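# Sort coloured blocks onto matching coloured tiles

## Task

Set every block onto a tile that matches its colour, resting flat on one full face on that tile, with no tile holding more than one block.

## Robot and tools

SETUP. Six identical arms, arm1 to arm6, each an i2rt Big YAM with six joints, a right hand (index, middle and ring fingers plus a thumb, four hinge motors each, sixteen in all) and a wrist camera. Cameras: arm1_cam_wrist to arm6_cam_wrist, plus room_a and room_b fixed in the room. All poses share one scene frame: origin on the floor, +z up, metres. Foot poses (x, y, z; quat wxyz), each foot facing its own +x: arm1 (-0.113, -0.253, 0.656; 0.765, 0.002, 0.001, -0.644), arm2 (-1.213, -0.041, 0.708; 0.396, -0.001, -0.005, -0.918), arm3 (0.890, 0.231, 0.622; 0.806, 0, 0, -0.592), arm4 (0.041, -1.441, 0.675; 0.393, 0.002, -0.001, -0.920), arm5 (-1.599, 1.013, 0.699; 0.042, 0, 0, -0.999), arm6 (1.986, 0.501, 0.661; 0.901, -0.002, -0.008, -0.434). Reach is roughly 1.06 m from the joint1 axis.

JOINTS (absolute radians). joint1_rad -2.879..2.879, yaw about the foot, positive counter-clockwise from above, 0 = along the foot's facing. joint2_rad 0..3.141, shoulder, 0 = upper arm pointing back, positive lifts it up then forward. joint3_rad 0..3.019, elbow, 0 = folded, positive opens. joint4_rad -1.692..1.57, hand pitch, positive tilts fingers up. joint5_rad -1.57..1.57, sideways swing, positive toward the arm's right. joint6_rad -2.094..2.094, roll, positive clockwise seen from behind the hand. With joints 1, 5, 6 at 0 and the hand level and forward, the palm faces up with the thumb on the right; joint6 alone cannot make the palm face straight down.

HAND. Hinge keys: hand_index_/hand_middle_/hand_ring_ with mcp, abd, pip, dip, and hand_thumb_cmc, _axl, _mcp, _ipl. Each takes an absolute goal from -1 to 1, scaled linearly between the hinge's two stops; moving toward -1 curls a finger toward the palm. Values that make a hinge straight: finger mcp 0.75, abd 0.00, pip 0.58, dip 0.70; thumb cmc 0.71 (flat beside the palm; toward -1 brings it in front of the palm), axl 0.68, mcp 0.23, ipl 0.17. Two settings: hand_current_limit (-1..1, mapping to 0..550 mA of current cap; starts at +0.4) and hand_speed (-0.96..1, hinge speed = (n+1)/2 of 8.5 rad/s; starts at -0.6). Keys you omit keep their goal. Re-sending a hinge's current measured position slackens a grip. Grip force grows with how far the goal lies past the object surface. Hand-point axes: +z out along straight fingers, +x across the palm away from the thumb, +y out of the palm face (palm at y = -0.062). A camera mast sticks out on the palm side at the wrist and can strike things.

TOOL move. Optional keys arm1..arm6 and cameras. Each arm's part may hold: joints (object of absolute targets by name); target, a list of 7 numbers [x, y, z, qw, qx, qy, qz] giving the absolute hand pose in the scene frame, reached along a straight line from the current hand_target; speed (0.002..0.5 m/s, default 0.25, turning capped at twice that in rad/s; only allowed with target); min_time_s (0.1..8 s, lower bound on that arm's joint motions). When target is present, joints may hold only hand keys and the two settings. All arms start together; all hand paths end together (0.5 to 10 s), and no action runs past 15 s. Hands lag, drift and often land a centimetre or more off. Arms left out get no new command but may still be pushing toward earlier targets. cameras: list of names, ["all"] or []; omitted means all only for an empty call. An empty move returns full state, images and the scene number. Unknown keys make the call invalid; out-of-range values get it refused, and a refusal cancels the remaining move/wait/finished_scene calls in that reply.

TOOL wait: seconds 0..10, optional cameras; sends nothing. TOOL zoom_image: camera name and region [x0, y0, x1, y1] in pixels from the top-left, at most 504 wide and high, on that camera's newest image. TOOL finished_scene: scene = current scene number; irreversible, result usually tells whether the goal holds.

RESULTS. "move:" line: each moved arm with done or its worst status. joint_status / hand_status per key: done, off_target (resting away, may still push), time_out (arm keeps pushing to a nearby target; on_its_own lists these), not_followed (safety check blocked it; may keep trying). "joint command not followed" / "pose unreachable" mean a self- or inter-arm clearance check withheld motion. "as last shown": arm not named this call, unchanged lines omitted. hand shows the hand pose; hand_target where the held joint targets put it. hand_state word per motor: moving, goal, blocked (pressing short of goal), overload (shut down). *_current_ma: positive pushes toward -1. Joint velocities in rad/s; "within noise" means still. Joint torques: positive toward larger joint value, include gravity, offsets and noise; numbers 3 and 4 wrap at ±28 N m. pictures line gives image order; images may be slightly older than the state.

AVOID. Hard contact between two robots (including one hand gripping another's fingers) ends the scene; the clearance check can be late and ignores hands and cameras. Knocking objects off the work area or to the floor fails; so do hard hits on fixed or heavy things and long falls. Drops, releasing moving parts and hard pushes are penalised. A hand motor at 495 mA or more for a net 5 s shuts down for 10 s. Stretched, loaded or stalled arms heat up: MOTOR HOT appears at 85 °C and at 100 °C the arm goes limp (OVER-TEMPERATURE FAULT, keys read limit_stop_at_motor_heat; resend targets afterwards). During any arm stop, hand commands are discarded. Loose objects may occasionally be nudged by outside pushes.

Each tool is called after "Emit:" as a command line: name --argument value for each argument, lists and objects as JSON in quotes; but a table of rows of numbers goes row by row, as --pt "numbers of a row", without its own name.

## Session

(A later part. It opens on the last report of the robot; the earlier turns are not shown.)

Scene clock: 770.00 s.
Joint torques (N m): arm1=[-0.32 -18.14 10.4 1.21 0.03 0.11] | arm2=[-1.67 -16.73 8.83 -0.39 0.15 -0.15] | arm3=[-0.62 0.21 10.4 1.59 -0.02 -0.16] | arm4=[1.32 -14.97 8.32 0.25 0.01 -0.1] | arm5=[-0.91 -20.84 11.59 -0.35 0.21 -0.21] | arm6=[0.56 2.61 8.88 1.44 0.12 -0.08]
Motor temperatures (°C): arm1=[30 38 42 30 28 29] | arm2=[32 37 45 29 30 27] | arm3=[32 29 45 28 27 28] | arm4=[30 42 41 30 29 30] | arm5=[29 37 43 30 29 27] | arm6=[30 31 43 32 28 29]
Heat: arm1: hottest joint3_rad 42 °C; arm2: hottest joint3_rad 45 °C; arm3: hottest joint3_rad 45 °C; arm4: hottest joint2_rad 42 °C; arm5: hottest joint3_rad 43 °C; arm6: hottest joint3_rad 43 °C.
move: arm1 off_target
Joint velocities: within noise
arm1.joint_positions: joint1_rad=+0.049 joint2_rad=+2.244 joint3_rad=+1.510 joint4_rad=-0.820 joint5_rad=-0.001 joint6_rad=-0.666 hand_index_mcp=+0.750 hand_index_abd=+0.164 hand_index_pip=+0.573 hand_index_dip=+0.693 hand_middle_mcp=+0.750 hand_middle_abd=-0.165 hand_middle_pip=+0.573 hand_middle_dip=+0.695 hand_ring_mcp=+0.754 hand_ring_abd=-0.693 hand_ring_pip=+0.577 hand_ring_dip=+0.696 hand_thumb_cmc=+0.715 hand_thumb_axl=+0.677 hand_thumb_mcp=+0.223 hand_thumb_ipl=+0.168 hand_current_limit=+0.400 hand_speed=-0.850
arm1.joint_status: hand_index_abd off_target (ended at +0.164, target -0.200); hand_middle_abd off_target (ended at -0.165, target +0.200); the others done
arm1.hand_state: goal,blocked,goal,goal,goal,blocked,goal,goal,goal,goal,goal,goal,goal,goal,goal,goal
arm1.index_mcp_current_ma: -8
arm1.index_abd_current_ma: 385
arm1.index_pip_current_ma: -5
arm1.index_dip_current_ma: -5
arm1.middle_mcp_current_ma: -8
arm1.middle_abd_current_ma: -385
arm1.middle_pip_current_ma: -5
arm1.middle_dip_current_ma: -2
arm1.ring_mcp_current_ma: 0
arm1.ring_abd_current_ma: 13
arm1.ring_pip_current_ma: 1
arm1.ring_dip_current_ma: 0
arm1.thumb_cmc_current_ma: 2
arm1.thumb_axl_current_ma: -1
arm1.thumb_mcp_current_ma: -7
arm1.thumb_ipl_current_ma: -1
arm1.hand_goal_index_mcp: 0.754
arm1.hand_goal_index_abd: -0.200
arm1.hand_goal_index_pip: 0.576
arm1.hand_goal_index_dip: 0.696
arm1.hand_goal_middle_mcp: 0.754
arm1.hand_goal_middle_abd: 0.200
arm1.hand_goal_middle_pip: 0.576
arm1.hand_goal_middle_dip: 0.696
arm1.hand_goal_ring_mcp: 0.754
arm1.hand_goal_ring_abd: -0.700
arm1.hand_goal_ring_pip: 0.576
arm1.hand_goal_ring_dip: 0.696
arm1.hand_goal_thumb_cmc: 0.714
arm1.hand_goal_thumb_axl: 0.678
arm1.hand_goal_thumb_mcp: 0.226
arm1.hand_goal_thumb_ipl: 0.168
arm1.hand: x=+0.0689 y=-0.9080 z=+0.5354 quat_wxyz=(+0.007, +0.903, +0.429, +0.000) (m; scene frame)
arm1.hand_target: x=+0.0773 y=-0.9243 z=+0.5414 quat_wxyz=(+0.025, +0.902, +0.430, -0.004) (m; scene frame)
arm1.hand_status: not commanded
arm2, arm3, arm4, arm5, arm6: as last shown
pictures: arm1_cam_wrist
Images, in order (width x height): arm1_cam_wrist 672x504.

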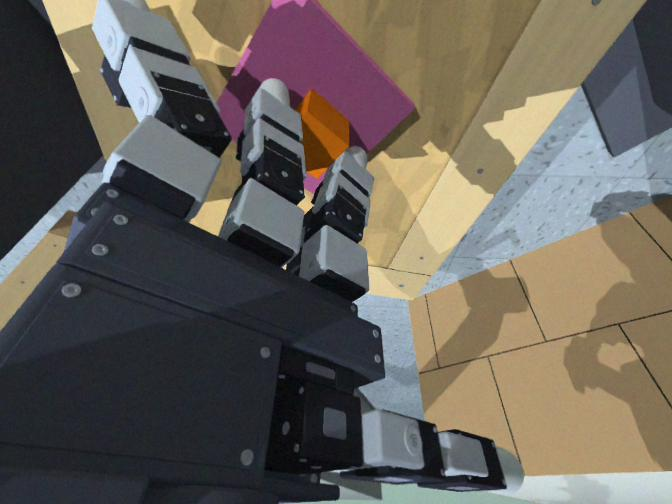

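Emit:
move --arm1 '{"joints": {"hand_index_abd": 0.28, "hand_middle_abd": -0.28}}'

Emit:
move --arm1 '{"target": [0.0785, -0.922, 0.562, 0.0249, 0.9026, 0.4305, -0.0041], "speed": 0.06}'

Emit:
move --arm1 '{"joints": {"hand_index_abd": -0.2, "hand_middle_abd": 0.2, "hand_speed": -0.85}}' --cameras '["arm1_cam_wrist"]'

Scene clock: 773.83 s.
Joint torques (N m): arm1=[-0.26 -18.14 10.4 1.22 0.03 0.11] | arm2=[-1.73 -16.91 8.88 -0.34 0.15 -0.13] | arm3=[-0.62 0.26 10.4 1.59 -0.02 -0.16] | arm4=[1.08 -14.97 8.36 0.17 0.02 -0.08] | arm5=[-0.91 -20.84 11.58 -0.34 0.2 -0.22] | arm6=[0.62 2.73 8.88 1.44 0.12 -0.08]
Motor temperatures (°C): arm1=[30 38 42 30 28 29] | arm2=[32 37 46 29 30 27] | arm3=[32 29 46 28 27 28] | arm4=[30 42 41 30 29 30] | arm5=[29 37 43 30 29 27] | arm6=[30 31 43 32 28 29]
Heat: arm1: hottest joint3_rad 42 °C; arm2: hottest joint3_rad 46 °C; arm3: hottest joint3_rad 46 °C; arm4: hottest joint2_rad 42 °C; arm5: hottest joint3_rad 43 °C; arm6: hottest joint3_rad 43 °C.
move: arm1 done
Joint velocities: within noise
arm1.joint_positions: joint1_rad=+0.049 joint2_rad=+2.244 joint3_rad=+1.510 joint4_rad=-0.820 joint5_rad=-0.001 joint6_rad=-0.666 hand_index_mcp=+0.750 hand_index_abd=+0.274 hand_index_pip=+0.573 hand_index_dip=+0.693 hand_middle_mcp=+0.750 hand_middle_abd=-0.274 hand_middle_pip=+0.573 hand_middle_dip=+0.695 hand_ring_mcp=+0.754 hand_ring_abd=-0.693 hand_ring_pip=+0.577 hand_ring_dip=+0.696 hand_thumb_cmc=+0.715 hand_thumb_axl=+0.677 hand_thumb_mcp=+0.223 hand_thumb_ipl=+0.168 hand_current_limit=+0.400 hand_speed=-0.850
arm1.joint_status: all done
arm1.hand_state: goal,goal,goal,goal,goal,goal,goal,goal,goal,goal,goal,goal,goal,goal,goal,goal
arm1.index_mcp_current_ma: -8
arm1.index_abd_current_ma: -12
arm1.index_pip_current_ma: -5
arm1.index_dip_current_ma: -5
arm1.middle_mcp_current_ma: -8
arm1.middle_abd_current_ma: 11
arm1.middle_pip_current_ma: -5
arm1.middle_dip_current_ma: -2
arm1.ring_mcp_current_ma: 0
arm1.ring_abd_current_ma: 13
arm1.ring_pip_current_ma: 1
arm1.ring_dip_current_ma: 0
arm1.thumb_cmc_current_ma: 2
arm1.thumb_axl_current_ma: -1
arm1.thumb_mcp_current_ma: -7
arm1.thumb_ipl_current_ma: -1
arm1.hand_goal_index_mcp: 0.754
arm1.hand_goal_index_abd: 0.280
arm1.hand_goal_index_pip: 0.576
arm1.hand_goal_index_dip: 0.696
arm1.hand_goal_middle_mcp: 0.754
arm1.hand_goal_middle_abd: -0.280
arm1.hand_goal_middle_pip: 0.576
arm1.hand_goal_middle_dip: 0.696
arm1.hand_goal_ring_mcp: 0.754
arm1.hand_goal_ring_abd: -0.700
arm1.hand_goal_ring_pip: 0.576
arm1.hand_goal_ring_dip: 0.696
arm1.hand_goal_thumb_cmc: 0.714
arm1.hand_goal_thumb_axl: 0.678
arm1.hand_goal_thumb_mcp: 0.226
arm1.hand_goal_thumb_ipl: 0.168
arm1.hand: x=+0.0689 y=-0.9080 z=+0.5354 quat_wxyz=(+0.007, +0.903, +0.429, +0.000) (m; scene frame)
arm1.hand_target: x=+0.0773 y=-0.9243 z=+0.5414 quat_wxyz=(+0.025, +0.902, +0.430, -0.004) (m; scene frame)
arm1.hand_status: not commanded
arm2, arm3, arm4, arm5, arm6: as last shown
pictures: none

Scene clock: 774.80 s.
Joint torques (N m): arm1=[-0.21 -21.13 9.61 0.14 0.03 0.13] | arm2=[-1.85 -16.97 8.8 -0.42 0.16 -0.14] | arm3=[-0.67 0.21 10.39 1.59 -0.02 -0.16] | arm4=[1.26 -14.92 8.35 0.14 0.01 -0.09] | arm5=[-0.91 -20.84 11.58 -0.35 0.21 -0.21] | arm6=[0.56 2.73 8.88 1.43 0.13 -0.08]
Motor temperatures (°C): arm1=[30 38 42 30 28 29] | arm2=[32 37 46 29 30 27] | arm3=[32 29 46 28 27 28] | arm4=[30 42 41 30 29 30] | arm5=[29 37 44 30 29 27] | arm6=[30 31 43 32 28 29]
Heat: arm1: hottest joint3_rad 42 °C; arm2: hottest joint3_rad 46 °C; arm3: hottest joint3_rad 46 °C; arm4: hottest joint2_rad 42 °C; arm5: hottest joint3_rad 44 °C; arm6: hottest joint3_rad 43 °C.
move: arm1 off_target
Joint velocities: within noise
arm1.joint_positions: joint1_rad=+0.050 joint2_rad=+2.244 joint3_rad=+1.510 joint4_rad=-0.822 joint5_rad=-0.001 joint6_rad=-0.666 hand_index_mcp=+0.750 hand_index_abd=+0.274 hand_index_pip=+0.573 hand_index_dip=+0.693 hand_middle_mcp=+0.750 hand_middle_abd=-0.274 hand_middle_pip=+0.573 hand_middle_dip=+0.695 hand_ring_mcp=+0.754 hand_ring_abd=-0.693 hand_ring_pip=+0.577 hand_ring_dip=+0.696 hand_thumb_cmc=+0.715 hand_thumb_axl=+0.677 hand_thumb_mcp=+0.223 hand_thumb_ipl=+0.168 hand_current_limit=+0.400 hand_speed=-0.850
arm1.joint_status: not commanded
arm1.hand_state: goal,goal,goal,goal,goal,goal,goal,goal,goal,goal,goal,goal,goal,goal,goal,goal
arm1.index_mcp_current_ma: -8
arm1.index_abd_current_ma: -12
arm1.index_pip_current_ma: -5
arm1.index_dip_current_ma: -5
arm1.middle_mcp_current_ma: -8
arm1.middle_abd_current_ma: 11
arm1.middle_pip_current_ma: -5
arm1.middle_dip_current_ma: -2
arm1.ring_mcp_current_ma: 0
arm1.ring_abd_current_ma: 13
arm1.ring_pip_current_ma: 1
arm1.ring_dip_current_ma: 0
arm1.thumb_cmc_current_ma: 2
arm1.thumb_axl_current_ma: -1
arm1.thumb_mcp_current_ma: -7
arm1.thumb_ipl_current_ma: -1
arm1.hand_goal_index_mcp: 0.754
arm1.hand_goal_index_abd: 0.280
arm1.hand_goal_index_pip: 0.576
arm1.hand_goal_index_dip: 0.696
arm1.hand_goal_middle_mcp: 0.754
arm1.hand_goal_middle_abd: -0.280
arm1.hand_goal_middle_pip: 0.576
arm1.hand_goal_middle_dip: 0.696
arm1.hand_goal_ring_mcp: 0.754
arm1.hand_goal_ring_abd: -0.700
arm1.hand_goal_ring_pip: 0.576
arm1.hand_goal_ring_dip: 0.696
arm1.hand_goal_thumb_cmc: 0.714
arm1.hand_goal_thumb_axl: 0.678
arm1.hand_goal_thumb_mcp: 0.226
arm1.hand_goal_thumb_ipl: 0.168
arm1.hand: x=+0.0697 y=-0.9072 z=+0.5352 quat_wxyz=(+0.005, +0.903, +0.430, +0.000) (m; scene frame)
arm1.hand_target: x=+0.0784 y=-0.9214 z=+0.5620 quat_wxyz=(+0.025, +0.902, +0.430, -0.004) (m; scene frame)
arm1.hand_status: off_target (0.032 m and 2.3 deg from the pose sent, 0.031 m and 2.1 deg at the start)
arm2, arm3, arm4, arm5, arm6: as last shown
pictures: none

Scene clock: 775.77 s.
Joint torques (N m): arm1=[-0.21 -21.19 9.62 0.14 0.03 0.13] | arm2=[-1.85 -16.85 8.79 -0.36 0.16 -0.13] | arm3=[-0.67 0.21 10.39 1.59 -0.02 -0.16] | arm4=[1.08 -15.15 8.31 0.16 0.01 -0.09] | arm5=[-0.91 -20.84 11.59 -0.34 0.21 -0.21] | arm6=[0.62 2.73 8.88 1.44 0.12 -0.08]
Motor temperatures (°C): arm1=[30 38 42 30 28 29] | arm2=[32 37 46 29 30 27] | arm3=[32 29 46 28 27 28] | arm4=[30 42 41 30 29 30] | arm5=[29 37 44 30 29 27] | arm6=[30 31 43 32 28 29]
Heat: arm1: hottest joint3_rad 42 °C; arm2: hottest joint3_rad 46 °C; arm3: hottest joint3_rad 46 °C; arm4: hottest joint2_rad 42 °C; arm5: hottest joint3_rad 44 °C; arm6: hottest joint3_rad 43 °C.
move: arm1 off_target
Joint velocities: within noise
arm1.joint_positions: joint1_rad=+0.050 joint2_rad=+2.244 joint3_rad=+1.510 joint4_rad=-0.822 joint5_rad=-0.001 joint6_rad=-0.666 hand_index_mcp=+0.750 hand_index_abd=+0.167 hand_index_pip=+0.573 hand_index_dip=+0.693 hand_middle_mcp=+0.750 hand_middle_abd=-0.162 hand_middle_pip=+0.573 hand_middle_dip=+0.695 hand_ring_mcp=+0.754 hand_ring_abd=-0.693 hand_ring_pip=+0.577 hand_ring_dip=+0.696 hand_thumb_cmc=+0.715 hand_thumb_axl=+0.677 hand_thumb_mcp=+0.223 hand_thumb_ipl=+0.168 hand_current_limit=+0.400 hand_speed=-0.850
arm1.joint_status: hand_index_abd off_target (ended at +0.167, target -0.200); hand_middle_abd off_target (ended at -0.162, target +0.200); the others done
arm1.hand_state: goal,blocked,goal,goal,goal,blocked,goal,goal,goal,goal,goal,goal,goal,goal,goal,goal
arm1.index_mcp_current_ma: -8
arm1.index_abd_current_ma: 385
arm1.index_pip_current_ma: -5
arm1.index_dip_current_ma: -5
arm1.middle_mcp_current_ma: -8
arm1.middle_abd_current_ma: -385
arm1.middle_pip_current_ma: -5
arm1.middle_dip_current_ma: -2
arm1.ring_mcp_current_ma: 0
arm1.ring_abd_current_ma: 13
arm1.ring_pip_current_ma: 1
arm1.ring_dip_current_ma: 0
arm1.thumb_cmc_current_ma: 2
arm1.thumb_axl_current_ma: -1
arm1.thumb_mcp_current_ma: -7
arm1.thumb_ipl_current_ma: -1
arm1.hand_goal_index_mcp: 0.754
arm1.hand_goal_index_abd: -0.200
arm1.hand_goal_index_pip: 0.576
arm1.hand_goal_index_dip: 0.696
arm1.hand_goal_middle_mcp: 0.754
arm1.hand_goal_middle_abd: 0.200
arm1.hand_goal_middle_pip: 0.576
arm1.hand_goal_middle_dip: 0.696
arm1.hand_goal_ring_mcp: 0.754
arm1.hand_goal_ring_abd: -0.700
arm1.hand_goal_ring_pip: 0.576
arm1.hand_goal_ring_dip: 0.696
arm1.hand_goal_thumb_cmc: 0.714
arm1.hand_goal_thumb_axl: 0.678
arm1.hand_goal_thumb_mcp: 0.226
arm1.hand_goal_thumb_ipl: 0.168
arm1.hand: x=+0.0697 y=-0.9072 z=+0.5352 quat_wxyz=(+0.005, +0.903, +0.430, +0.000) (m; scene frame)
arm1.hand_target: x=+0.0783 y=-0.9214 z=+0.5620 quat_wxyz=(+0.025, +0.902, +0.430, -0.004) (m; scene frame)
arm1.hand_status: not commanded
arm2, arm3, arm4, arm5, arm6: as last shown
pictures: arm1_cam_wrist
Images, in order (width x height): arm1_cam_wrist 672x504.

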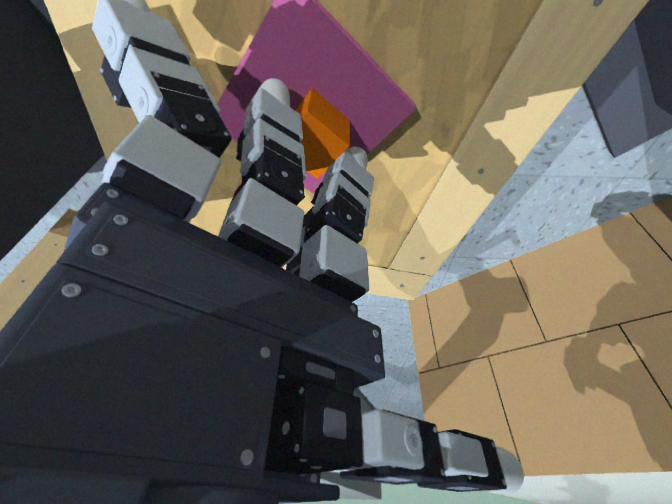

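Emit:
move --arm1 '{"joints": {"hand_index_abd": 0.28, "hand_middle_abd": -0.28}}'

Emit:
move --arm1 '{"target": [0.0785, -0.922, 0.578, 0.0249, 0.9026, 0.4305, -0.0041], "speed": 0.06}' --cameras '["arm1_cam_wrist"]'

Scene clock: 778.47 s.
Joint torques (N m): arm1=[-0.21 -21.19 9.61 0.14 0.04 0.13] | arm2=[-2.02 -16.73 8.79 -0.4 0.15 -0.14] | arm3=[-0.67 0.26 10.39 1.59 -0.01 -0.16] | arm4=[1.26 -14.97 8.31 0.18 0 -0.1] | arm5=[-0.91 -20.84 11.6 -0.36 0.21 -0.21] | arm6=[0.62 2.67 8.87 1.43 0.12 -0.09]
Motor temperatures (°C): arm1=[30 38 42 30 28 29] | arm2=[32 37 46 29 30 27] | arm3=[32 29 46 28 27 28] | arm4=[30 42 41 30 29 30] | arm5=[29 37 44 30 29 27] | arm6=[30 31 43 32 28 29]
Heat: arm1: hottest joint3_rad 42 °C; arm2: hottest joint3_rad 46 °C; arm3: hottest joint3_rad 46 °C; arm4: hottest joint2_rad 42 °C; arm5: hottest joint3_rad 44 °C; arm6: hottest joint3_rad 43 °C.
move: arm1 done
Joint velocities: within noise
arm1.joint_positions: joint1_rad=+0.050 joint2_rad=+2.244 joint3_rad=+1.510 joint4_rad=-0.822 joint5_rad=-0.001 joint6_rad=-0.666 hand_index_mcp=+0.751 hand_index_abd=+0.274 hand_index_pip=+0.573 hand_index_dip=+0.693 hand_middle_mcp=+0.750 hand_middle_abd=-0.274 hand_middle_pip=+0.573 hand_middle_dip=+0.695 hand_ring_mcp=+0.754 hand_ring_abd=-0.693 hand_ring_pip=+0.577 hand_ring_dip=+0.696 hand_thumb_cmc=+0.715 hand_thumb_axl=+0.677 hand_thumb_mcp=+0.223 hand_thumb_ipl=+0.168 hand_current_limit=+0.400 hand_speed=-0.850
arm1.joint_status: all done
arm1.hand_state: goal,goal,goal,goal,goal,goal,goal,goal,goal,goal,goal,goal,goal,goal,goal,goal
arm1.index_mcp_current_ma: -8
arm1.index_abd_current_ma: -12
arm1.index_pip_current_ma: -5
arm1.index_dip_current_ma: -5
arm1.middle_mcp_current_ma: -8
arm1.middle_abd_current_ma: 11
arm1.middle_pip_current_ma: -5
arm1.middle_dip_current_ma: -2
arm1.ring_mcp_current_ma: 0
arm1.ring_abd_current_ma: 13
arm1.ring_pip_current_ma: 1
arm1.ring_dip_current_ma: 0
arm1.thumb_cmc_current_ma: 2
arm1.thumb_axl_current_ma: -1
arm1.thumb_mcp_current_ma: -7
arm1.thumb_ipl_current_ma: -1
arm1.hand_goal_index_mcp: 0.754
arm1.hand_goal_index_abd: 0.280
arm1.hand_goal_index_pip: 0.576
arm1.hand_goal_index_dip: 0.696
arm1.hand_goal_middle_mcp: 0.754
arm1.hand_goal_middle_abd: -0.280
arm1.hand_goal_middle_pip: 0.576
arm1.hand_goal_middle_dip: 0.696
arm1.hand_goal_ring_mcp: 0.754
arm1.hand_goal_ring_abd: -0.700
arm1.hand_goal_ring_pip: 0.576
arm1.hand_goal_ring_dip: 0.696
arm1.hand_goal_thumb_cmc: 0.714
arm1.hand_goal_thumb_axl: 0.678
arm1.hand_goal_thumb_mcp: 0.226
arm1.hand_goal_thumb_ipl: 0.168
arm1.hand: x=+0.0697 y=-0.9072 z=+0.5352 quat_wxyz=(+0.005, +0.903, +0.430, +0.000) (m; scene frame)
arm1.hand_target: x=+0.0783 y=-0.9214 z=+0.5620 quat_wxyz=(+0.025, +0.902, +0.430, -0.004) (m; scene frame)
arm1.hand_status: not commanded
arm2.joint_positions: joint1_rad=-0.402 joint2_rad=+2.070 joint3_rad=+1.522 joint4_rad=-1.004 joint5_rad=+0.005 joint6_rad=+0.015 hand_index_mcp=+0.754 hand_index_abd=+0.295 hand_index_pip=+0.578 hand_index_dip=+0.697 hand_middle_mcp=+0.754 hand_middle_abd=-0.301 hand_middle_pip=+0.578 hand_middle_dip=+0.695 hand_ring_mcp=+0.754 hand_ring_abd=-0.692 hand_ring_pip=+0.577 hand_ring_dip=+0.696 hand_thumb_cmc=+0.715 hand_thumb_axl=+0.677 hand_thumb_mcp=+0.222 hand_thumb_ipl=+0.168 hand_current_limit=+0.400 hand_speed=-0.850
arm2.joint_status: not commanded
arm2.hand_state: goal,goal,goal,goal,goal,goal,goal,goal,goal,goal,goal,goal,goal,goal,goal,goal
arm2.index_mcp_current_ma: 0
arm2.index_abd_current_ma: -1
arm2.index_pip_current_ma: 0
arm2.index_dip_current_ma: 0
arm2.middle_mcp_current_ma: 0
arm2.middle_abd_current_ma: 0
arm2.middle_pip_current_ma: 0
arm2.middle_dip_current_ma: 0
arm2.ring_mcp_current_ma: 0
arm2.ring_abd_current_ma: 1
arm2.ring_pip_current_ma: 0
arm2.ring_dip_current_ma: 0
arm2.thumb_cmc_current_ma: 0
arm2.thumb_axl_current_ma: 0
arm2.thumb_mcp_current_ma: -1
arm2.thumb_ipl_current_ma: 0
arm2.hand_goal_index_mcp: 0.754
arm2.hand_goal_index_abd: 0.300
arm2.hand_goal_index_pip: 0.576
arm2.hand_goal_index_dip: 0.696
arm2.hand_goal_middle_mcp: 0.754
arm2.hand_goal_middle_abd: -0.300
arm2.hand_goal_middle_pip: 0.576
arm2.hand_goal_middle_dip: 0.696
arm2.hand_goal_ring_mcp: 0.754
arm2.hand_goal_ring_abd: -0.700
arm2.hand_goal_ring_pip: 0.576
arm2.hand_goal_ring_dip: 0.696
arm2.hand_goal_thumb_cmc: 0.714
arm2.hand_goal_thumb_axl: 0.678
arm2.hand_goal_thumb_mcp: 0.226
arm2.hand_goal_thumb_ipl: 0.168
arm2.hand: x=-1.8443 y=-0.2904 z=+0.6950 quat_wxyz=(+0.010, +0.833, -0.554, -0.004) (m; scene frame)
arm2.hand_target: x=-1.8582 y=-0.2914 z=+0.7198 quat_wxyz=(+0.026, +0.834, -0.550, -0.015) (m; scene frame)
arm2.hand_status: not commanded
arm3, arm4, arm5, arm6: as last shown
pictures: none

Scene clock: 779.43 s.
Joint torques (N m): arm1=[-0.21 -20.78 10.04 0.14 0.03 0.13] | arm2=[-1.96 -16.79 8.76 -0.34 0.16 -0.15] | arm3=[-0.62 0.21 10.39 1.59 -0.02 -0.16] | arm4=[1.2 -15.03 8.38 0.2 0.02 -0.1] | arm5=[-0.85 -20.89 11.58 -0.35 0.21 -0.21] | arm6=[0.62 2.67 8.88 1.43 0.12 -0.09]
Motor temperatures (°C): arm1=[30 38 42 30 28 29] | arm2=[32 37 46 29 30 27] | arm3=[32 29 46 28 27 28] | arm4=[30 42 41 30 29 30] | arm5=[29 37 44 30 29 27] | arm6=[30 31 43 32 28 29]
Heat: arm1: hottest joint3_rad 42 °C; arm2: hottest joint3_rad 46 °C; arm3: hottest joint3_rad 46 °C; arm4: hottest joint2_rad 42 °C; arm5: hottest joint3_rad 44 °C; arm6: hottest joint3_rad 43 °C.
move: arm1 off_target
Joint velocities: within noise
arm1.joint_positions: joint1_rad=+0.050 joint2_rad=+2.214 joint3_rad=+1.510 joint4_rad=-0.851 joint5_rad=-0.001 joint6_rad=-0.666 hand_index_mcp=+0.751 hand_index_abd=+0.274 hand_index_pip=+0.573 hand_index_dip=+0.693 hand_middle_mcp=+0.750 hand_middle_abd=-0.274 hand_middle_pip=+0.573 hand_middle_dip=+0.695 hand_ring_mcp=+0.754 hand_ring_abd=-0.693 hand_ring_pip=+0.577 hand_ring_dip=+0.696 hand_thumb_cmc=+0.715 hand_thumb_axl=+0.677 hand_thumb_mcp=+0.223 hand_thumb_ipl=+0.168 hand_current_limit=+0.400 hand_speed=-0.850
arm1.joint_status: not commanded
arm1.hand_state: goal,goal,goal,goal,goal,goal,goal,goal,goal,goal,goal,goal,goal,goal,goal,goal
arm1.index_mcp_current_ma: -8
arm1.index_abd_current_ma: -12
arm1.index_pip_current_ma: -5
arm1.index_dip_current_ma: -5
arm1.middle_mcp_current_ma: -8
arm1.middle_abd_current_ma: 11
arm1.middle_pip_current_ma: -5
arm1.middle_dip_current_ma: -2
arm1.ring_mcp_current_ma: 0
arm1.ring_abd_current_ma: 13
arm1.ring_pip_current_ma: 1
arm1.ring_dip_current_ma: 0
arm1.thumb_cmc_current_ma: 2
arm1.thumb_axl_current_ma: -1
arm1.thumb_mcp_current_ma: -7
arm1.thumb_ipl_current_ma: -1
arm1.hand_goal_index_mcp: 0.754
arm1.hand_goal_index_abd: 0.280
arm1.hand_goal_index_pip: 0.576
arm1.hand_goal_index_dip: 0.696
arm1.hand_goal_middle_mcp: 0.754
arm1.hand_goal_middle_abd: -0.280
arm1.hand_goal_middle_pip: 0.576
arm1.hand_goal_middle_dip: 0.696
arm1.hand_goal_ring_mcp: 0.754
arm1.hand_goal_ring_abd: -0.700
arm1.hand_goal_ring_pip: 0.576
arm1.hand_goal_ring_dip: 0.696
arm1.hand_goal_thumb_cmc: 0.714
arm1.hand_goal_thumb_axl: 0.678
arm1.hand_goal_thumb_mcp: 0.226
arm1.hand_goal_thumb_ipl: 0.168
arm1.hand: x=+0.0697 y=-0.9072 z=+0.5524 quat_wxyz=(+0.006, +0.903, +0.430, +0.000) (m; scene frame)
arm1.hand_target: x=+0.0783 y=-0.9214 z=+0.5781 quat_wxyz=(+0.025, +0.902, +0.430, -0.004) (m; scene frame)
arm1.hand_status: off_target (0.031 m and 2.2 deg from the pose sent, 0.046 m and 2.3 deg at the start)
arm2, arm5: as last shown
arm3.joint_positions: joint1_rad=-0.825 joint2_rad=+0.614 joint3_rad=+1.440 joint4_rad=-1.414 joint5_rad=-0.055 joint6_rad=+1.012 hand_index_mcp=+0.755 hand_index_abd=+0.000 hand_index_pip=+0.577 hand_index_dip=+0.696 hand_middle_mcp=+0.754 hand_middle_abd=+0.000 hand_middle_pip=+0.577 hand_middle_dip=+0.696 hand_ring_mcp=+0.754 hand_ring_abd=+0.000 hand_ring_pip=+0.577 hand_ring_dip=+0.696 hand_thumb_cmc=+0.715 hand_thumb_axl=+0.677 hand_thumb_mcp=+0.226 hand_thumb_ipl=+0.168 hand_current_limit=+0.400 hand_speed=-0.600
arm3.joint_status: not commanded
arm3.hand_state: goal,goal,goal,goal,goal,goal,goal,goal,goal,goal,goal,goal,goal,goal,goal,goal
arm3.index_mcp_current_ma: 3
arm3.index_abd_current_ma: 0
arm3.index_pip_current_ma: 3
arm3.index_dip_current_ma: 0
arm3.middle_mcp_current_ma: 2
arm3.middle_abd_current_ma: 0
arm3.middle_pip_current_ma: 3
arm3.middle_dip_current_ma: 0
arm3.ring_mcp_current_ma: 2
arm3.ring_abd_current_ma: 0
arm3.ring_pip_current_ma: 3
arm3.ring_dip_current_ma: 0
arm3.thumb_cmc_current_ma: 3
arm3.thumb_axl_current_ma: -4
arm3.thumb_mcp_current_ma: -2
arm3.thumb_ipl_current_ma: -2
arm3.hand_goal_index_mcp: 0.754
arm3.hand_goal_index_abd: 0.000
arm3.hand_goal_index_pip: 0.576
arm3.hand_goal_index_dip: 0.696
arm3.hand_goal_middle_mcp: 0.754
arm3.hand_goal_middle_abd: 0.000
arm3.hand_goal_middle_pip: 0.576
arm3.hand_goal_middle_dip: 0.696
arm3.hand_goal_ring_mcp: 0.754
arm3.hand_goal_ring_abd: 0.000
arm3.hand_goal_ring_pip: 0.576
arm3.hand_goal_ring_dip: 0.696
arm3.hand_goal_thumb_cmc: 0.714
arm3.hand_goal_thumb_axl: 0.678
arm3.hand_goal_thumb_mcp: 0.226
arm3.hand_goal_thumb_ipl: 0.168
arm3.hand: x=+0.7086 y=+0.0649 z=+1.1889 quat_wxyz=(+0.451, +0.644, -0.602, +0.139) (m; scene frame)
arm3.hand_target: x=+0.7101 y=+0.0676 z=+1.1978 quat_wxyz=(+0.460, +0.640, -0.599, +0.141) (m; scene frame)
arm3.hand_status: not commanded
arm4.joint_positions: joint1_rad=-1.503 joint2_rad=+1.611 joint3_rad=+1.665 joint4_rad=-1.612 joint5_rad=+0.004 joint6_rad=+0.560 hand_index_mcp=+0.743 hand_index_abd=+0.019 hand_index_pip=+0.571 hand_index_dip=+0.696 hand_middle_mcp=+0.762 hand_middle_abd=-0.043 hand_middle_pip=+0.579 hand_middle_dip=+0.696 hand_ring_mcp=+0.754 hand_ring_abd=-0.692 hand_ring_pip=+0.577 hand_ring_dip=+0.696 hand_thumb_cmc=+0.715 hand_thumb_axl=+0.677 hand_thumb_mcp=+0.223 hand_thumb_ipl=+0.168 hand_current_limit=+0.400 hand_speed=-0.850
arm4.joint_status: not commanded
arm4.hand_state: goal,blocked,goal,goal,goal,blocked,goal,goal,goal,goal,goal,goal,goal,goal,goal,goal
arm4.index_mcp_current_ma: -5
arm4.index_abd_current_ma: 385
arm4.index_pip_current_ma: -1
arm4.index_dip_current_ma: 0
arm4.middle_mcp_current_ma: 3
arm4.middle_abd_current_ma: -385
arm4.middle_pip_current_ma: 1
arm4.middle_dip_current_ma: 0
arm4.ring_mcp_current_ma: 0
arm4.ring_abd_current_ma: 2
arm4.ring_pip_current_ma: 0
arm4.ring_dip_current_ma: 0
arm4.thumb_cmc_current_ma: 0
arm4.thumb_axl_current_ma: 0
arm4.thumb_mcp_current_ma: -1
arm4.thumb_ipl_current_ma: 0
arm4.hand_goal_index_mcp: 0.754
arm4.hand_goal_index_abd: -0.200
arm4.hand_goal_index_pip: 0.576
arm4.hand_goal_index_dip: 0.696
arm4.hand_goal_middle_mcp: 0.754
arm4.hand_goal_middle_abd: 0.200
arm4.hand_goal_middle_pip: 0.576
arm4.hand_goal_middle_dip: 0.696
arm4.hand_goal_ring_mcp: 0.754
arm4.hand_goal_ring_abd: -0.700
arm4.hand_goal_ring_pip: 0.576
arm4.hand_goal_ring_dip: 0.696
arm4.hand_goal_thumb_cmc: 0.714
arm4.hand_goal_thumb_axl: 0.678
arm4.hand_goal_thumb_mcp: 0.226
arm4.hand_goal_thumb_ipl: 0.168
arm4.hand: x=-0.3393 y=-1.0383 z=+0.9530 quat_wxyz=(+0.000, +0.156, -0.988, -0.005) (m; scene frame)
arm4.hand_target: x=-0.3362 y=-1.0438 z=+0.9520 quat_wxyz=(-0.003, +0.163, -0.987, -0.001) (m; scene frame)
arm4.hand_status: not commanded
arm6.joint_positions: joint1_rad=+0.669 joint2_rad=+0.623 joint3_rad=+1.484 joint4_rad=-1.349 joint5_rad=+0.057 joint6_rad=+1.147 hand_index_mcp=+0.754 hand_index_abd=+0.000 hand_index_pip=+0.577 hand_index_dip=+0.696 hand_middle_mcp=+0.754 hand_middle_abd=+0.000 hand_middle_pip=+0.577 hand_middle_dip=+0.696 hand_ring_mcp=+0.754 hand_ring_abd=+0.001 hand_ring_pip=+0.577 hand_ring_dip=+0.696 hand_thumb_cmc=+0.714 hand_thumb_axl=+0.677 hand_thumb_mcp=+0.226 hand_thumb_ipl=+0.168 hand_current_limit=+0.400 hand_speed=-0.600
arm6.joint_status: not commanded
arm6.hand_state: goal,goal,goal,goal,goal,goal,goal,goal,goal,goal,goal,goal,goal,goal,goal,goal
arm6.index_mcp_current_ma: 0
arm6.index_abd_current_ma: 0
arm6.index_pip_current_ma: 0
arm6.index_dip_current_ma: 0
arm6.middle_mcp_current_ma: 0
arm6.middle_abd_current_ma: 0
arm6.middle_pip_current_ma: 0
arm6.middle_dip_current_ma: 0
arm6.ring_mcp_current_ma: 0
arm6.ring_abd_current_ma: 0
arm6.ring_pip_current_ma: 0
arm6.ring_dip_current_ma: 0
arm6.thumb_cmc_current_ma: 0
arm6.thumb_axl_current_ma: 0
arm6.thumb_mcp_current_ma: 0
arm6.thumb_ipl_current_ma: 0
arm6.hand_goal_index_mcp: 0.754
arm6.hand_goal_index_abd: 0.000
arm6.hand_goal_index_pip: 0.576
arm6.hand_goal_index_dip: 0.696
arm6.hand_goal_middle_mcp: 0.754
arm6.hand_goal_middle_abd: 0.000
arm6.hand_goal_middle_pip: 0.576
arm6.hand_goal_middle_dip: 0.696
arm6.hand_goal_ring_mcp: 0.754
arm6.hand_goal_ring_abd: 0.000
arm6.hand_goal_ring_pip: 0.576
arm6.hand_goal_ring_dip: 0.696
arm6.hand_goal_thumb_cmc: 0.714
arm6.hand_goal_thumb_axl: 0.678
arm6.hand_goal_thumb_mcp: 0.226
arm6.hand_goal_thumb_ipl: 0.168
arm6.hand: x=+2.1751 y=+0.3624 z=+1.2605 quat_wxyz=(+0.193, +0.850, +0.071, +0.485) (m; scene frame)
arm6.hand_target: x=+2.1715 y=+0.3634 z=+1.2737 quat_wxyz=(+0.197, +0.842, +0.070, +0.498) (m; scene frame)
arm6.hand_status: not commanded
pictures: arm1_cam_wrist
Images, in order (width x height): arm1_cam_wrist 672x504.

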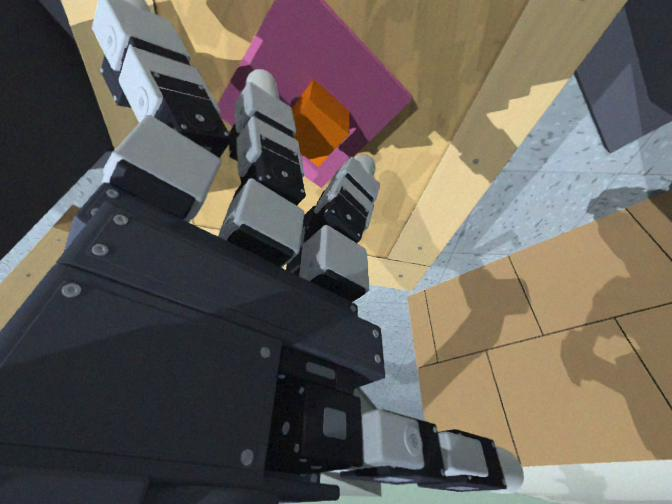

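Emit:
move --arm1 '{"joints": {"hand_index_abd": -0.2, "hand_middle_abd": 0.2}}' --cameras '["arm1_cam_wrist"]'

Emit:
zoom_image --camera "arm1_cam_wrist" --region '[220, 50, 420, 210]'

Scene clock: 782.67 s.
Joint torques (N m): arm1=[-0.15 -20.78 10.06 0.14 0.03 0.13] | arm2=[-2.08 -16.97 8.85 -0.32 0.16 -0.17] | arm3=[-0.67 0.21 10.39 1.58 -0.02 -0.16] | arm4=[1.14 -15.15 8.36 0.23 0.03 -0.11] | arm5=[-0.97 -20.84 11.58 -0.36 0.2 -0.21] | arm6=[0.62 2.73 8.88 1.43 0.12 -0.08]
Motor temperatures (°C): arm1=[30 38 42 30 28 29] | arm2=[32 37 46 29 30 27] | arm3=[32 29 46 28 27 28] | arm4=[30 42 41 30 29 30] | arm5=[29 38 44 30 29 27] | arm6=[30 31 43 32 28 29]
Heat: arm1: hottest joint3_rad 42 °C; arm2: hottest joint3_rad 46 °C; arm3: hottest joint3_rad 46 °C; arm4: hottest joint2_rad 42 °C; arm5: hottest joint3_rad 44 °C; arm6: hottest joint3_rad 43 °C.
move: arm1 off_target
Joint velocities: within noise
arm1.joint_positions: joint1_rad=+0.050 joint2_rad=+2.214 joint3_rad=+1.510 joint4_rad=-0.851 joint5_rad=-0.001 joint6_rad=-0.666 hand_index_mcp=+0.751 hand_index_abd=+0.068 hand_index_pip=+0.573 hand_index_dip=+0.693 hand_middle_mcp=+0.750 hand_middle_abd=-0.064 hand_middle_pip=+0.573 hand_middle_dip=+0.695 hand_ring_mcp=+0.754 hand_ring_abd=-0.693 hand_ring_pip=+0.577 hand_ring_dip=+0.696 hand_thumb_cmc=+0.715 hand_thumb_axl=+0.677 hand_thumb_mcp=+0.223 hand_thumb_ipl=+0.168 hand_current_limit=+0.400 hand_speed=-0.850
arm1.joint_status: hand_index_abd off_target (ended at +0.068, target -0.200); hand_middle_abd off_target (ended at -0.064, target +0.200)
arm1.hand_state: goal,blocked,goal,goal,goal,blocked,goal,goal,goal,goal,goal,goal,goal,goal,goal,goal
arm1.index_mcp_current_ma: -7
arm1.index_abd_current_ma: 385
arm1.index_pip_current_ma: -5
arm1.index_dip_current_ma: -5
arm1.middle_mcp_current_ma: -8
arm1.middle_abd_current_ma: -385
arm1.middle_pip_current_ma: -5
arm1.middle_dip_current_ma: -2
arm1.ring_mcp_current_ma: 0
arm1.ring_abd_current_ma: 13
arm1.ring_pip_current_ma: 1
arm1.ring_dip_current_ma: 0
arm1.thumb_cmc_current_ma: 2
arm1.thumb_axl_current_ma: -1
arm1.thumb_mcp_current_ma: -7
arm1.thumb_ipl_current_ma: -1
arm1.hand_goal_index_mcp: 0.754
arm1.hand_goal_index_abd: -0.200
arm1.hand_goal_index_pip: 0.576
arm1.hand_goal_index_dip: 0.696
arm1.hand_goal_middle_mcp: 0.754
arm1.hand_goal_middle_abd: 0.200
arm1.hand_goal_middle_pip: 0.576
arm1.hand_goal_middle_dip: 0.696
arm1.hand_goal_ring_mcp: 0.754
arm1.hand_goal_ring_abd: -0.700
arm1.hand_goal_ring_pip: 0.576
arm1.hand_goal_ring_dip: 0.696
arm1.hand_goal_thumb_cmc: 0.714
arm1.hand_goal_thumb_axl: 0.678
arm1.hand_goal_thumb_mcp: 0.226
arm1.hand_goal_thumb_ipl: 0.168
arm1.hand: x=+0.0697 y=-0.9072 z=+0.5524 quat_wxyz=(+0.006, +0.903, +0.430, +0.000) (m; scene frame)
arm1.hand_target: x=+0.0783 y=-0.9214 z=+0.5781 quat_wxyz=(+0.025, +0.902, +0.430, -0.004) (m; scene frame)
arm1.hand_status: not commanded
arm2, arm3, arm4, arm5, arm6: as last shown
pictures: arm1_cam_wrist
Images, in order (width x height): arm1_cam_wrist 672x504.

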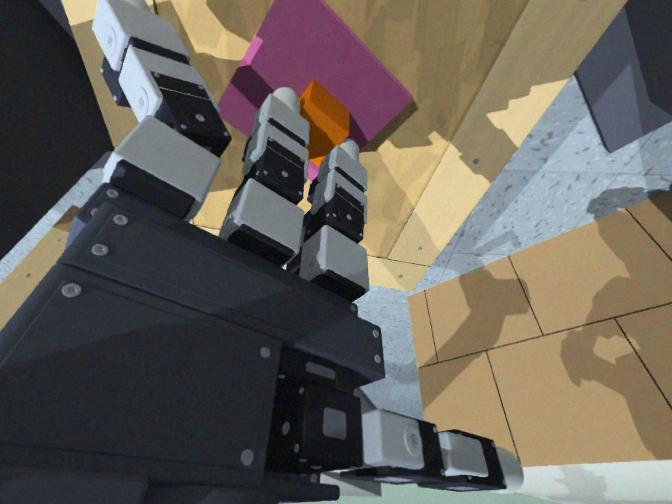

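Scaled by 2.520 from the camera's 672x504 image, which has a finer 960x720 frame.

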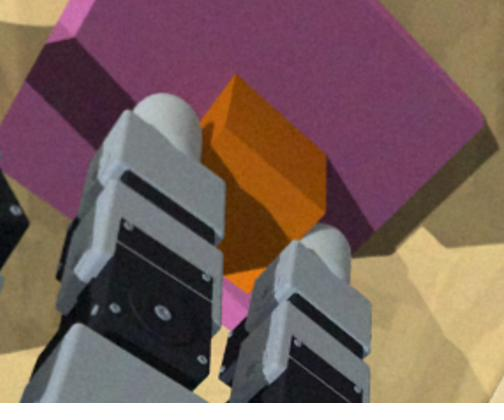

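Emit:
move --arm1 '{"target": [0.0745, -0.920, 0.76, 0.0, 0.9026, 0.4305, 0], "speed": 0.12}' --arm4 '{"joints": {"joint1_rad": -0.95}, "min_time_s": 2.5}' --arm5 '{"target": [-1.768, 0.239, 0.565, 0, 0.9379, -0.3469, 0], "speed": 0.06}' --cameras '["arm1_cam_wrist", "arm5_cam_wrist"]'

Emit:
zoom_image --camera "arm5_cam_wrist" --region '[220, 20, 480, 200]'

Scene clock: 798.43 s.
Joint torques (N m): arm1=[-0.56 -20.01 14.46 -0.06 0.12 0.1] | arm2=[-2.14 -16.79 8.8 -0.35 0.15 -0.14] | arm3=[-0.62 0.21 10.39 1.59 -0.02 -0.16] | arm4=[1.08 -15.27 8.31 0.18 0 -0.1] | arm5=[-1.08 -20.84 11.47 0.57 0.22 -0.27] | arm6=[0.56 2.67 8.88 1.43 0.13 -0.09]
Motor temperatures (°C): arm1=[30 38 42 30 28 29] | arm2=[32 37 46 29 30 27] | arm3=[32 29 46 28 27 28] | arm4=[30 42 41 30 29 30] | arm5=[29 38 45 30 29 27] | arm6=[30 31 43 32 28 29]
Heat: arm1: hottest joint3_rad 42 °C; arm2: hottest joint3_rad 46 °C; arm3: hottest joint3_rad 46 °C; arm4: hottest joint2_rad 42 °C; arm5: hottest joint3_rad 45 °C; arm6: hottest joint3_rad 43 °C.
move: arm1 off_target; arm4 done; arm5 off_target
Joint velocities: within noise
arm1.joint_positions: joint1_rad=+0.050 joint2_rad=+2.011 joint3_rad=+1.678 joint4_rad=-1.303 joint5_rad=-0.001 joint6_rad=-0.666 hand_index_mcp=+0.751 hand_index_abd=+0.068 hand_index_pip=+0.573 hand_index_dip=+0.693 hand_middle_mcp=+0.750 hand_middle_abd=-0.064 hand_middle_pip=+0.573 hand_middle_dip=+0.695 hand_ring_mcp=+0.754 hand_ring_abd=-0.693 hand_ring_pip=+0.577 hand_ring_dip=+0.696 hand_thumb_cmc=+0.715 hand_thumb_axl=+0.677 hand_thumb_mcp=+0.223 hand_thumb_ipl=+0.168 hand_current_limit=+0.400 hand_speed=-0.850
arm1.joint_status: not commanded
arm1.hand_state: goal,blocked,goal,goal,goal,blocked,goal,goal,goal,goal,goal,goal,goal,goal,goal,goal
arm1.index_mcp_current_ma: -7
arm1.index_abd_current_ma: 385
arm1.index_pip_current_ma: -5
arm1.index_dip_current_ma: -5
arm1.middle_mcp_current_ma: -8
arm1.middle_abd_current_ma: -385
arm1.middle_pip_current_ma: -5
arm1.middle_dip_current_ma: -2
arm1.ring_mcp_current_ma: 0
arm1.ring_abd_current_ma: 13
arm1.ring_pip_current_ma: 1
arm1.ring_dip_current_ma: 0
arm1.thumb_cmc_current_ma: 2
arm1.thumb_axl_current_ma: -1
arm1.thumb_mcp_current_ma: -7
arm1.thumb_ipl_current_ma: -1
arm1.hand_goal_index_mcp: 0.754
arm1.hand_goal_index_abd: -0.200
arm1.hand_goal_index_pip: 0.576
arm1.hand_goal_index_dip: 0.696
arm1.hand_goal_middle_mcp: 0.754
arm1.hand_goal_middle_abd: 0.200
arm1.hand_goal_middle_pip: 0.576
arm1.hand_goal_middle_dip: 0.696
arm1.hand_goal_ring_mcp: 0.754
arm1.hand_goal_ring_abd: -0.700
arm1.hand_goal_ring_pip: 0.576
arm1.hand_goal_ring_dip: 0.696
arm1.hand_goal_thumb_cmc: 0.714
arm1.hand_goal_thumb_axl: 0.678
arm1.hand_goal_thumb_mcp: 0.226
arm1.hand_goal_thumb_ipl: 0.168
arm1.hand: x=+0.0677 y=-0.8993 z=+0.7206 quat_wxyz=(-0.033, +0.902, +0.429, +0.009) (m; scene frame)
arm1.hand_target: x=+0.0739 y=-0.9180 z=+0.7603 quat_wxyz=(+0.000, +0.903, +0.430, +0.000) (m; scene frame)
arm1.hand_status: off_target (0.045 m and 3.9 deg from the pose sent, 0.208 m and 0.7 deg at the start)
arm2, arm3, arm6: as last shown
arm4.joint_positions: joint1_rad=-0.950 joint2_rad=+1.611 joint3_rad=+1.665 joint4_rad=-1.612 joint5_rad=+0.004 joint6_rad=+0.560 hand_index_mcp=+0.743 hand_index_abd=+0.019 hand_index_pip=+0.571 hand_index_dip=+0.696 hand_middle_mcp=+0.762 hand_middle_abd=-0.043 hand_middle_pip=+0.579 hand_middle_dip=+0.696 hand_ring_mcp=+0.754 hand_ring_abd=-0.692 hand_ring_pip=+0.577 hand_ring_dip=+0.696 hand_thumb_cmc=+0.715 hand_thumb_axl=+0.677 hand_thumb_mcp=+0.223 hand_thumb_ipl=+0.168 hand_current_limit=+0.400 hand_speed=-0.850
arm4.joint_status: all done
arm4.hand_state: goal,blocked,goal,goal,goal,blocked,goal,goal,goal,goal,goal,goal,goal,goal,goal,goal
arm4.index_mcp_current_ma: -5
arm4.index_abd_current_ma: 385
arm4.index_pip_current_ma: -1
arm4.index_dip_current_ma: 0
arm4.middle_mcp_current_ma: 3
arm4.middle_abd_current_ma: -385
arm4.middle_pip_current_ma: 1
arm4.middle_dip_current_ma: 0
arm4.ring_mcp_current_ma: 0
arm4.ring_abd_current_ma: 2
arm4.ring_pip_current_ma: 0
arm4.ring_dip_current_ma: 0
arm4.thumb_cmc_current_ma: 0
arm4.thumb_axl_current_ma: 0
arm4.thumb_mcp_current_ma: -1
arm4.thumb_ipl_current_ma: 0
arm4.hand_goal_index_mcp: 0.754
arm4.hand_goal_index_abd: -0.200
arm4.hand_goal_index_pip: 0.576
arm4.hand_goal_index_dip: 0.696
arm4.hand_goal_middle_mcp: 0.754
arm4.hand_goal_middle_abd: 0.200
arm4.hand_goal_middle_pip: 0.576
arm4.hand_goal_middle_dip: 0.696
arm4.hand_goal_ring_mcp: 0.754
arm4.hand_goal_ring_abd: -0.700
arm4.hand_goal_ring_pip: 0.576
arm4.hand_goal_ring_dip: 0.696
arm4.hand_goal_thumb_cmc: 0.714
arm4.hand_goal_thumb_axl: 0.678
arm4.hand_goal_thumb_mcp: 0.226
arm4.hand_goal_thumb_ipl: 0.168
arm4.hand: x=-0.4942 y=-1.2976 z=+0.9527 quat_wxyz=(+0.002, +0.420, -0.907, -0.003) (m; scene frame)
arm4.hand_target: x=-0.4882 y=-1.2990 z=+0.9518 quat_wxyz=(-0.002, +0.425, -0.905, +0.000) (m; scene frame)
arm4.hand_status: not commanded
arm5.joint_positions: joint1_rad=+1.369 joint2_rad=+2.556 joint3_rad=+2.127 joint4_rad=-1.162 joint5_rad=-0.001 joint6_rad=+0.591 hand_index_mcp=+0.754 hand_index_abd=+0.349 hand_index_pip=+0.577 hand_index_dip=+0.696 hand_middle_mcp=+0.754 hand_middle_abd=-0.344 hand_middle_pip=+0.577 hand_middle_dip=+0.696 hand_ring_mcp=+0.754 hand_ring_abd=-0.690 hand_ring_pip=+0.577 hand_ring_dip=+0.696 hand_thumb_cmc=+0.715 hand_thumb_axl=+0.677 hand_thumb_mcp=+0.223 hand_thumb_ipl=+0.168 hand_current_limit=+0.400 hand_speed=-0.600
arm5.joint_status: not commanded
arm5.hand_state: goal,goal,goal,goal,goal,goal,goal,goal,goal,goal,goal,goal,goal,goal,goal,goal
arm5.index_mcp_current_ma: 0
arm5.index_abd_current_ma: -3
arm5.index_pip_current_ma: 1
arm5.index_dip_current_ma: 0
arm5.middle_mcp_current_ma: 0
arm5.middle_abd_current_ma: 13
arm5.middle_pip_current_ma: 1
arm5.middle_dip_current_ma: 0
arm5.ring_mcp_current_ma: 0
arm5.ring_abd_current_ma: 24
arm5.ring_pip_current_ma: 1
arm5.ring_dip_current_ma: 0
arm5.thumb_cmc_current_ma: 3
arm5.thumb_axl_current_ma: -2
arm5.thumb_mcp_current_ma: -9
arm5.thumb_ipl_current_ma: -1
arm5.hand_goal_index_mcp: 0.754
arm5.hand_goal_index_abd: 0.350
arm5.hand_goal_index_pip: 0.576
arm5.hand_goal_index_dip: 0.696
arm5.hand_goal_middle_mcp: 0.754
arm5.hand_goal_middle_abd: -0.350
arm5.hand_goal_middle_pip: 0.576
arm5.hand_goal_middle_dip: 0.696
arm5.hand_goal_ring_mcp: 0.754
arm5.hand_goal_ring_abd: -0.700
arm5.hand_goal_ring_pip: 0.576
arm5.hand_goal_ring_dip: 0.696
arm5.hand_goal_thumb_cmc: 0.714
arm5.hand_goal_thumb_axl: 0.678
arm5.hand_goal_thumb_mcp: 0.226
arm5.hand_goal_thumb_ipl: 0.168
arm5.hand: x=-1.7566 y=+0.2514 z=+0.5743 quat_wxyz=(-0.010, +0.938, -0.347, -0.002) (m; scene frame)
arm5.hand_target: x=-1.7680 y=+0.2403 z=+0.5654 quat_wxyz=(+0.000, +0.938, -0.347, +0.000) (m; scene frame)
arm5.hand_status: off_target (0.019 m and 1.2 deg from the pose sent, 0.061 m and 0.2 deg at the start)
pictures: arm1_cam_wrist, arm5_cam_wrist
Images, in order (width x height): arm1_cam_wrist 672x504, arm5_cam_wrist 672x504.

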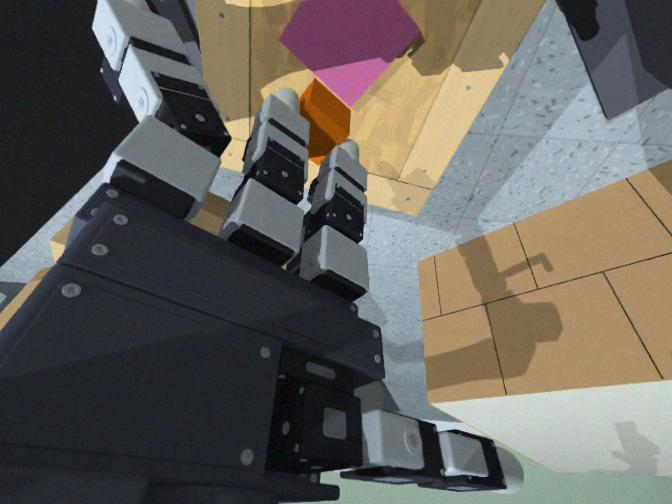

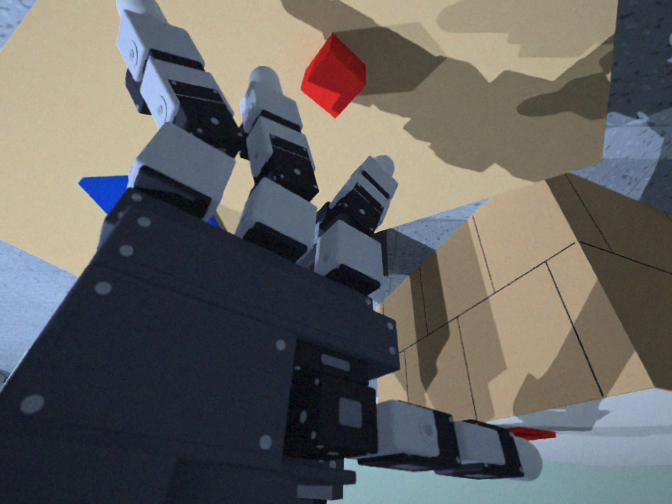

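Scaled by 1.938 from the camera's 672x504 image, which has a finer 960x720 frame.

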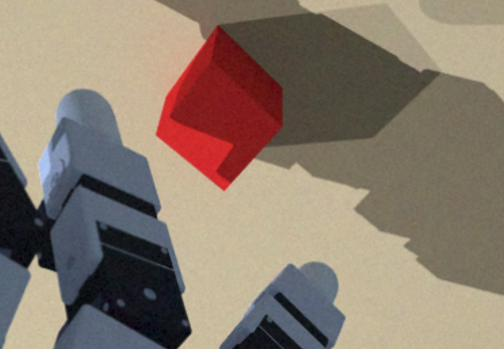

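Emit:
move --arm1 '{"joints": {"joint1_rad": -1.72, "joint2_rad": 1.85, "joint3_rad": 1.95, "joint4_rad": -1.66, "joint5_rad": 0, "joint6_rad": 0}, "min_time_s": 5}' --arm5 '{"target": [-1.7714, 0.2365, 0.513, 0.0099, 0.9379, -0.3469, 0.0021], "speed": 0.06}' --cameras '["arm1_cam_wrist", "arm5_cam_wrist"]'

Emit:
zoom_image --camera "arm5_cam_wrist" --region '[220, 50, 420, 210]'

Scene clock: 820.60 s.
Joint torques (N m): arm1=[-0.56 -19.49 15.82 -0.1 0.11 0.22] | arm2=[-1.85 -16.85 8.76 -0.36 0.15 -0.16] | arm3=[-0.62 0.26 10.39 1.58 -0.02 -0.16] | arm4=[1.08 -15.09 8.27 0.16 0 -0.1] | arm5=[-1.2 -21.19 10.88 0.66 0.22 -0.27] | arm6=[0.62 2.67 8.88 1.43 0.12 -0.08]
Motor temperatures (°C): arm1=[30 40 44 30 28 29] | arm2=[32 37 46 29 30 27] | arm3=[32 29 46 29 27 28] | arm4=[30 42 41 30 29 30] | arm5=[29 39 46 30 29 27] | arm6=[29 31 43 32 28 29]
Heat: arm1: hottest joint3_rad 44 °C; arm2: hottest joint3_rad 46 °C; arm3: hottest joint3_rad 46 °C; arm4: hottest joint2_rad 42 °C; arm5: hottest joint3_rad 46 °C; arm6: hottest joint3_rad 43 °C.
move: arm1 done; arm5 off_target
Joint velocities: within noise
arm1.joint_positions: joint1_rad=-1.726 joint2_rad=+1.879 joint3_rad=+1.880 joint4_rad=-1.647 joint5_rad=+0.000 joint6_rad=-0.015 hand_index_mcp=+0.751 hand_index_abd=+0.068 hand_index_pip=+0.573 hand_index_dip=+0.693 hand_middle_mcp=+0.750 hand_middle_abd=-0.064 hand_middle_pip=+0.573 hand_middle_dip=+0.695 hand_ring_mcp=+0.754 hand_ring_abd=-0.693 hand_ring_pip=+0.577 hand_ring_dip=+0.696 hand_thumb_cmc=+0.715 hand_thumb_axl=+0.677 hand_thumb_mcp=+0.223 hand_thumb_ipl=+0.168 hand_current_limit=+0.400 hand_speed=-0.850
arm1.joint_status: all done
arm1.hand_state: goal,blocked,goal,goal,goal,blocked,goal,goal,goal,goal,goal,goal,goal,goal,goal,goal
arm1.index_mcp_current_ma: -7
arm1.index_abd_current_ma: 385
arm1.index_pip_current_ma: -5
arm1.index_dip_current_ma: -5
arm1.middle_mcp_current_ma: -8
arm1.middle_abd_current_ma: -385
arm1.middle_pip_current_ma: -5
arm1.middle_dip_current_ma: -2
arm1.ring_mcp_current_ma: 0
arm1.ring_abd_current_ma: 13
arm1.ring_pip_current_ma: 1
arm1.ring_dip_current_ma: 0
arm1.thumb_cmc_current_ma: 1
arm1.thumb_axl_current_ma: -1
arm1.thumb_mcp_current_ma: -7
arm1.thumb_ipl_current_ma: -1
arm1.hand_goal_index_mcp: 0.754
arm1.hand_goal_index_abd: -0.200
arm1.hand_goal_index_pip: 0.576
arm1.hand_goal_index_dip: 0.696
arm1.hand_goal_middle_mcp: 0.754
arm1.hand_goal_middle_abd: 0.200
arm1.hand_goal_middle_pip: 0.576
arm1.hand_goal_middle_dip: 0.696
arm1.hand_goal_ring_mcp: 0.754
arm1.hand_goal_ring_abd: -0.700
arm1.hand_goal_ring_pip: 0.576
arm1.hand_goal_ring_dip: 0.696
arm1.hand_goal_thumb_cmc: 0.714
arm1.hand_goal_thumb_axl: 0.678
arm1.hand_goal_thumb_mcp: 0.226
arm1.hand_goal_thumb_ipl: 0.168
arm1.hand: x=-0.7637 y=-0.2423 z=+0.8736 quat_wxyz=(-0.028, +0.718, -0.696, +0.025) (m; scene frame)
arm1.hand_target: x=-0.7730 y=-0.2455 z=+0.9229 quat_wxyz=(+0.002, +0.715, -0.699, -0.005) (m; scene frame)
arm1.hand_status: not commanded
arm2, arm3, arm4, arm6: as last shown
arm5.joint_positions: joint1_rad=+1.365 joint2_rad=+2.638 joint3_rad=+2.140 joint4_rad=-1.072 joint5_rad=-0.001 joint6_rad=+0.587 hand_index_mcp=+0.754 hand_index_abd=+0.349 hand_index_pip=+0.577 hand_index_dip=+0.696 hand_middle_mcp=+0.754 hand_middle_abd=-0.344 hand_middle_pip=+0.577 hand_middle_dip=+0.696 hand_ring_mcp=+0.754 hand_ring_abd=-0.690 hand_ring_pip=+0.577 hand_ring_dip=+0.696 hand_thumb_cmc=+0.715 hand_thumb_axl=+0.677 hand_thumb_mcp=+0.223 hand_thumb_ipl=+0.168 hand_current_limit=+0.400 hand_speed=-0.600
arm5.joint_status: not commanded
arm5.hand_state: goal,goal,goal,goal,goal,goal,goal,goal,goal,goal,goal,goal,goal,goal,goal,goal
arm5.index_mcp_current_ma: 0
arm5.index_abd_current_ma: -3
arm5.index_pip_current_ma: 1
arm5.index_dip_current_ma: 0
arm5.middle_mcp_current_ma: 0
arm5.middle_abd_current_ma: 13
arm5.middle_pip_current_ma: 1
arm5.middle_dip_current_ma: 0
arm5.ring_mcp_current_ma: 0
arm5.ring_abd_current_ma: 24
arm5.ring_pip_current_ma: 1
arm5.ring_dip_current_ma: 0
arm5.thumb_cmc_current_ma: 3
arm5.thumb_axl_current_ma: -2
arm5.thumb_mcp_current_ma: -9
arm5.thumb_ipl_current_ma: -1
arm5.hand_goal_index_mcp: 0.754
arm5.hand_goal_index_abd: 0.350
arm5.hand_goal_index_pip: 0.576
arm5.hand_goal_index_dip: 0.696
arm5.hand_goal_middle_mcp: 0.754
arm5.hand_goal_middle_abd: -0.350
arm5.hand_goal_middle_pip: 0.576
arm5.hand_goal_middle_dip: 0.696
arm5.hand_goal_ring_mcp: 0.754
arm5.hand_goal_ring_abd: -0.700
arm5.hand_goal_ring_pip: 0.576
arm5.hand_goal_ring_dip: 0.696
arm5.hand_goal_thumb_cmc: 0.714
arm5.hand_goal_thumb_axl: 0.678
arm5.hand_goal_thumb_mcp: 0.226
arm5.hand_goal_thumb_ipl: 0.168
arm5.hand: x=-1.7596 y=+0.2467 z=+0.5229 quat_wxyz=(+0.001, +0.938, -0.347, +0.001) (m; scene frame)
arm5.hand_target: x=-1.7713 y=+0.2377 z=+0.5135 quat_wxyz=(+0.010, +0.938, -0.347, +0.002) (m; scene frame)
arm5.hand_status: off_target (0.018 m and 1.1 deg from the pose sent, 0.065 m and 2.3 deg at the start)
pictures: arm1_cam_wrist, arm5_cam_wrist
Images, in order (width x height): arm1_cam_wrist 672x504, arm5_cam_wrist 672x504.

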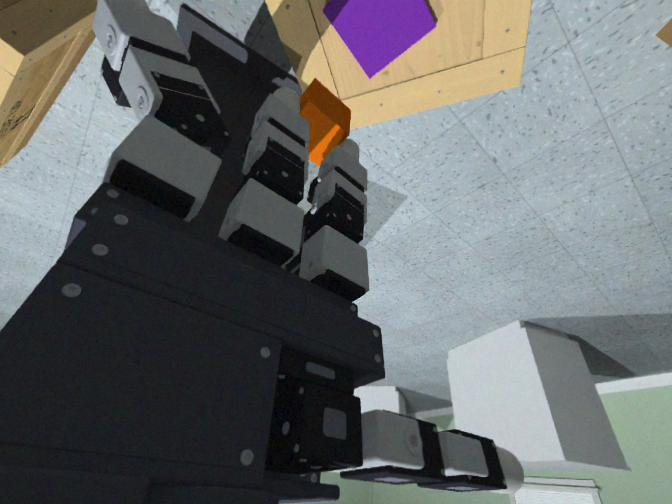

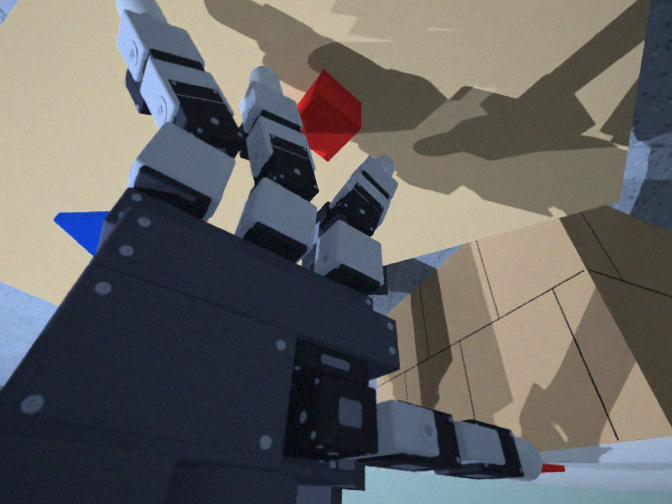

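Scaled by 2.520 from the camera's 672x504 image, which has a finer 960x720 frame.

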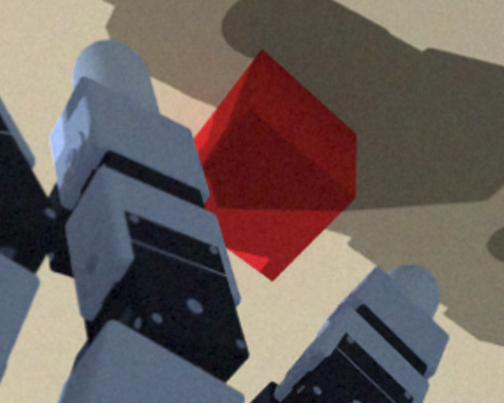

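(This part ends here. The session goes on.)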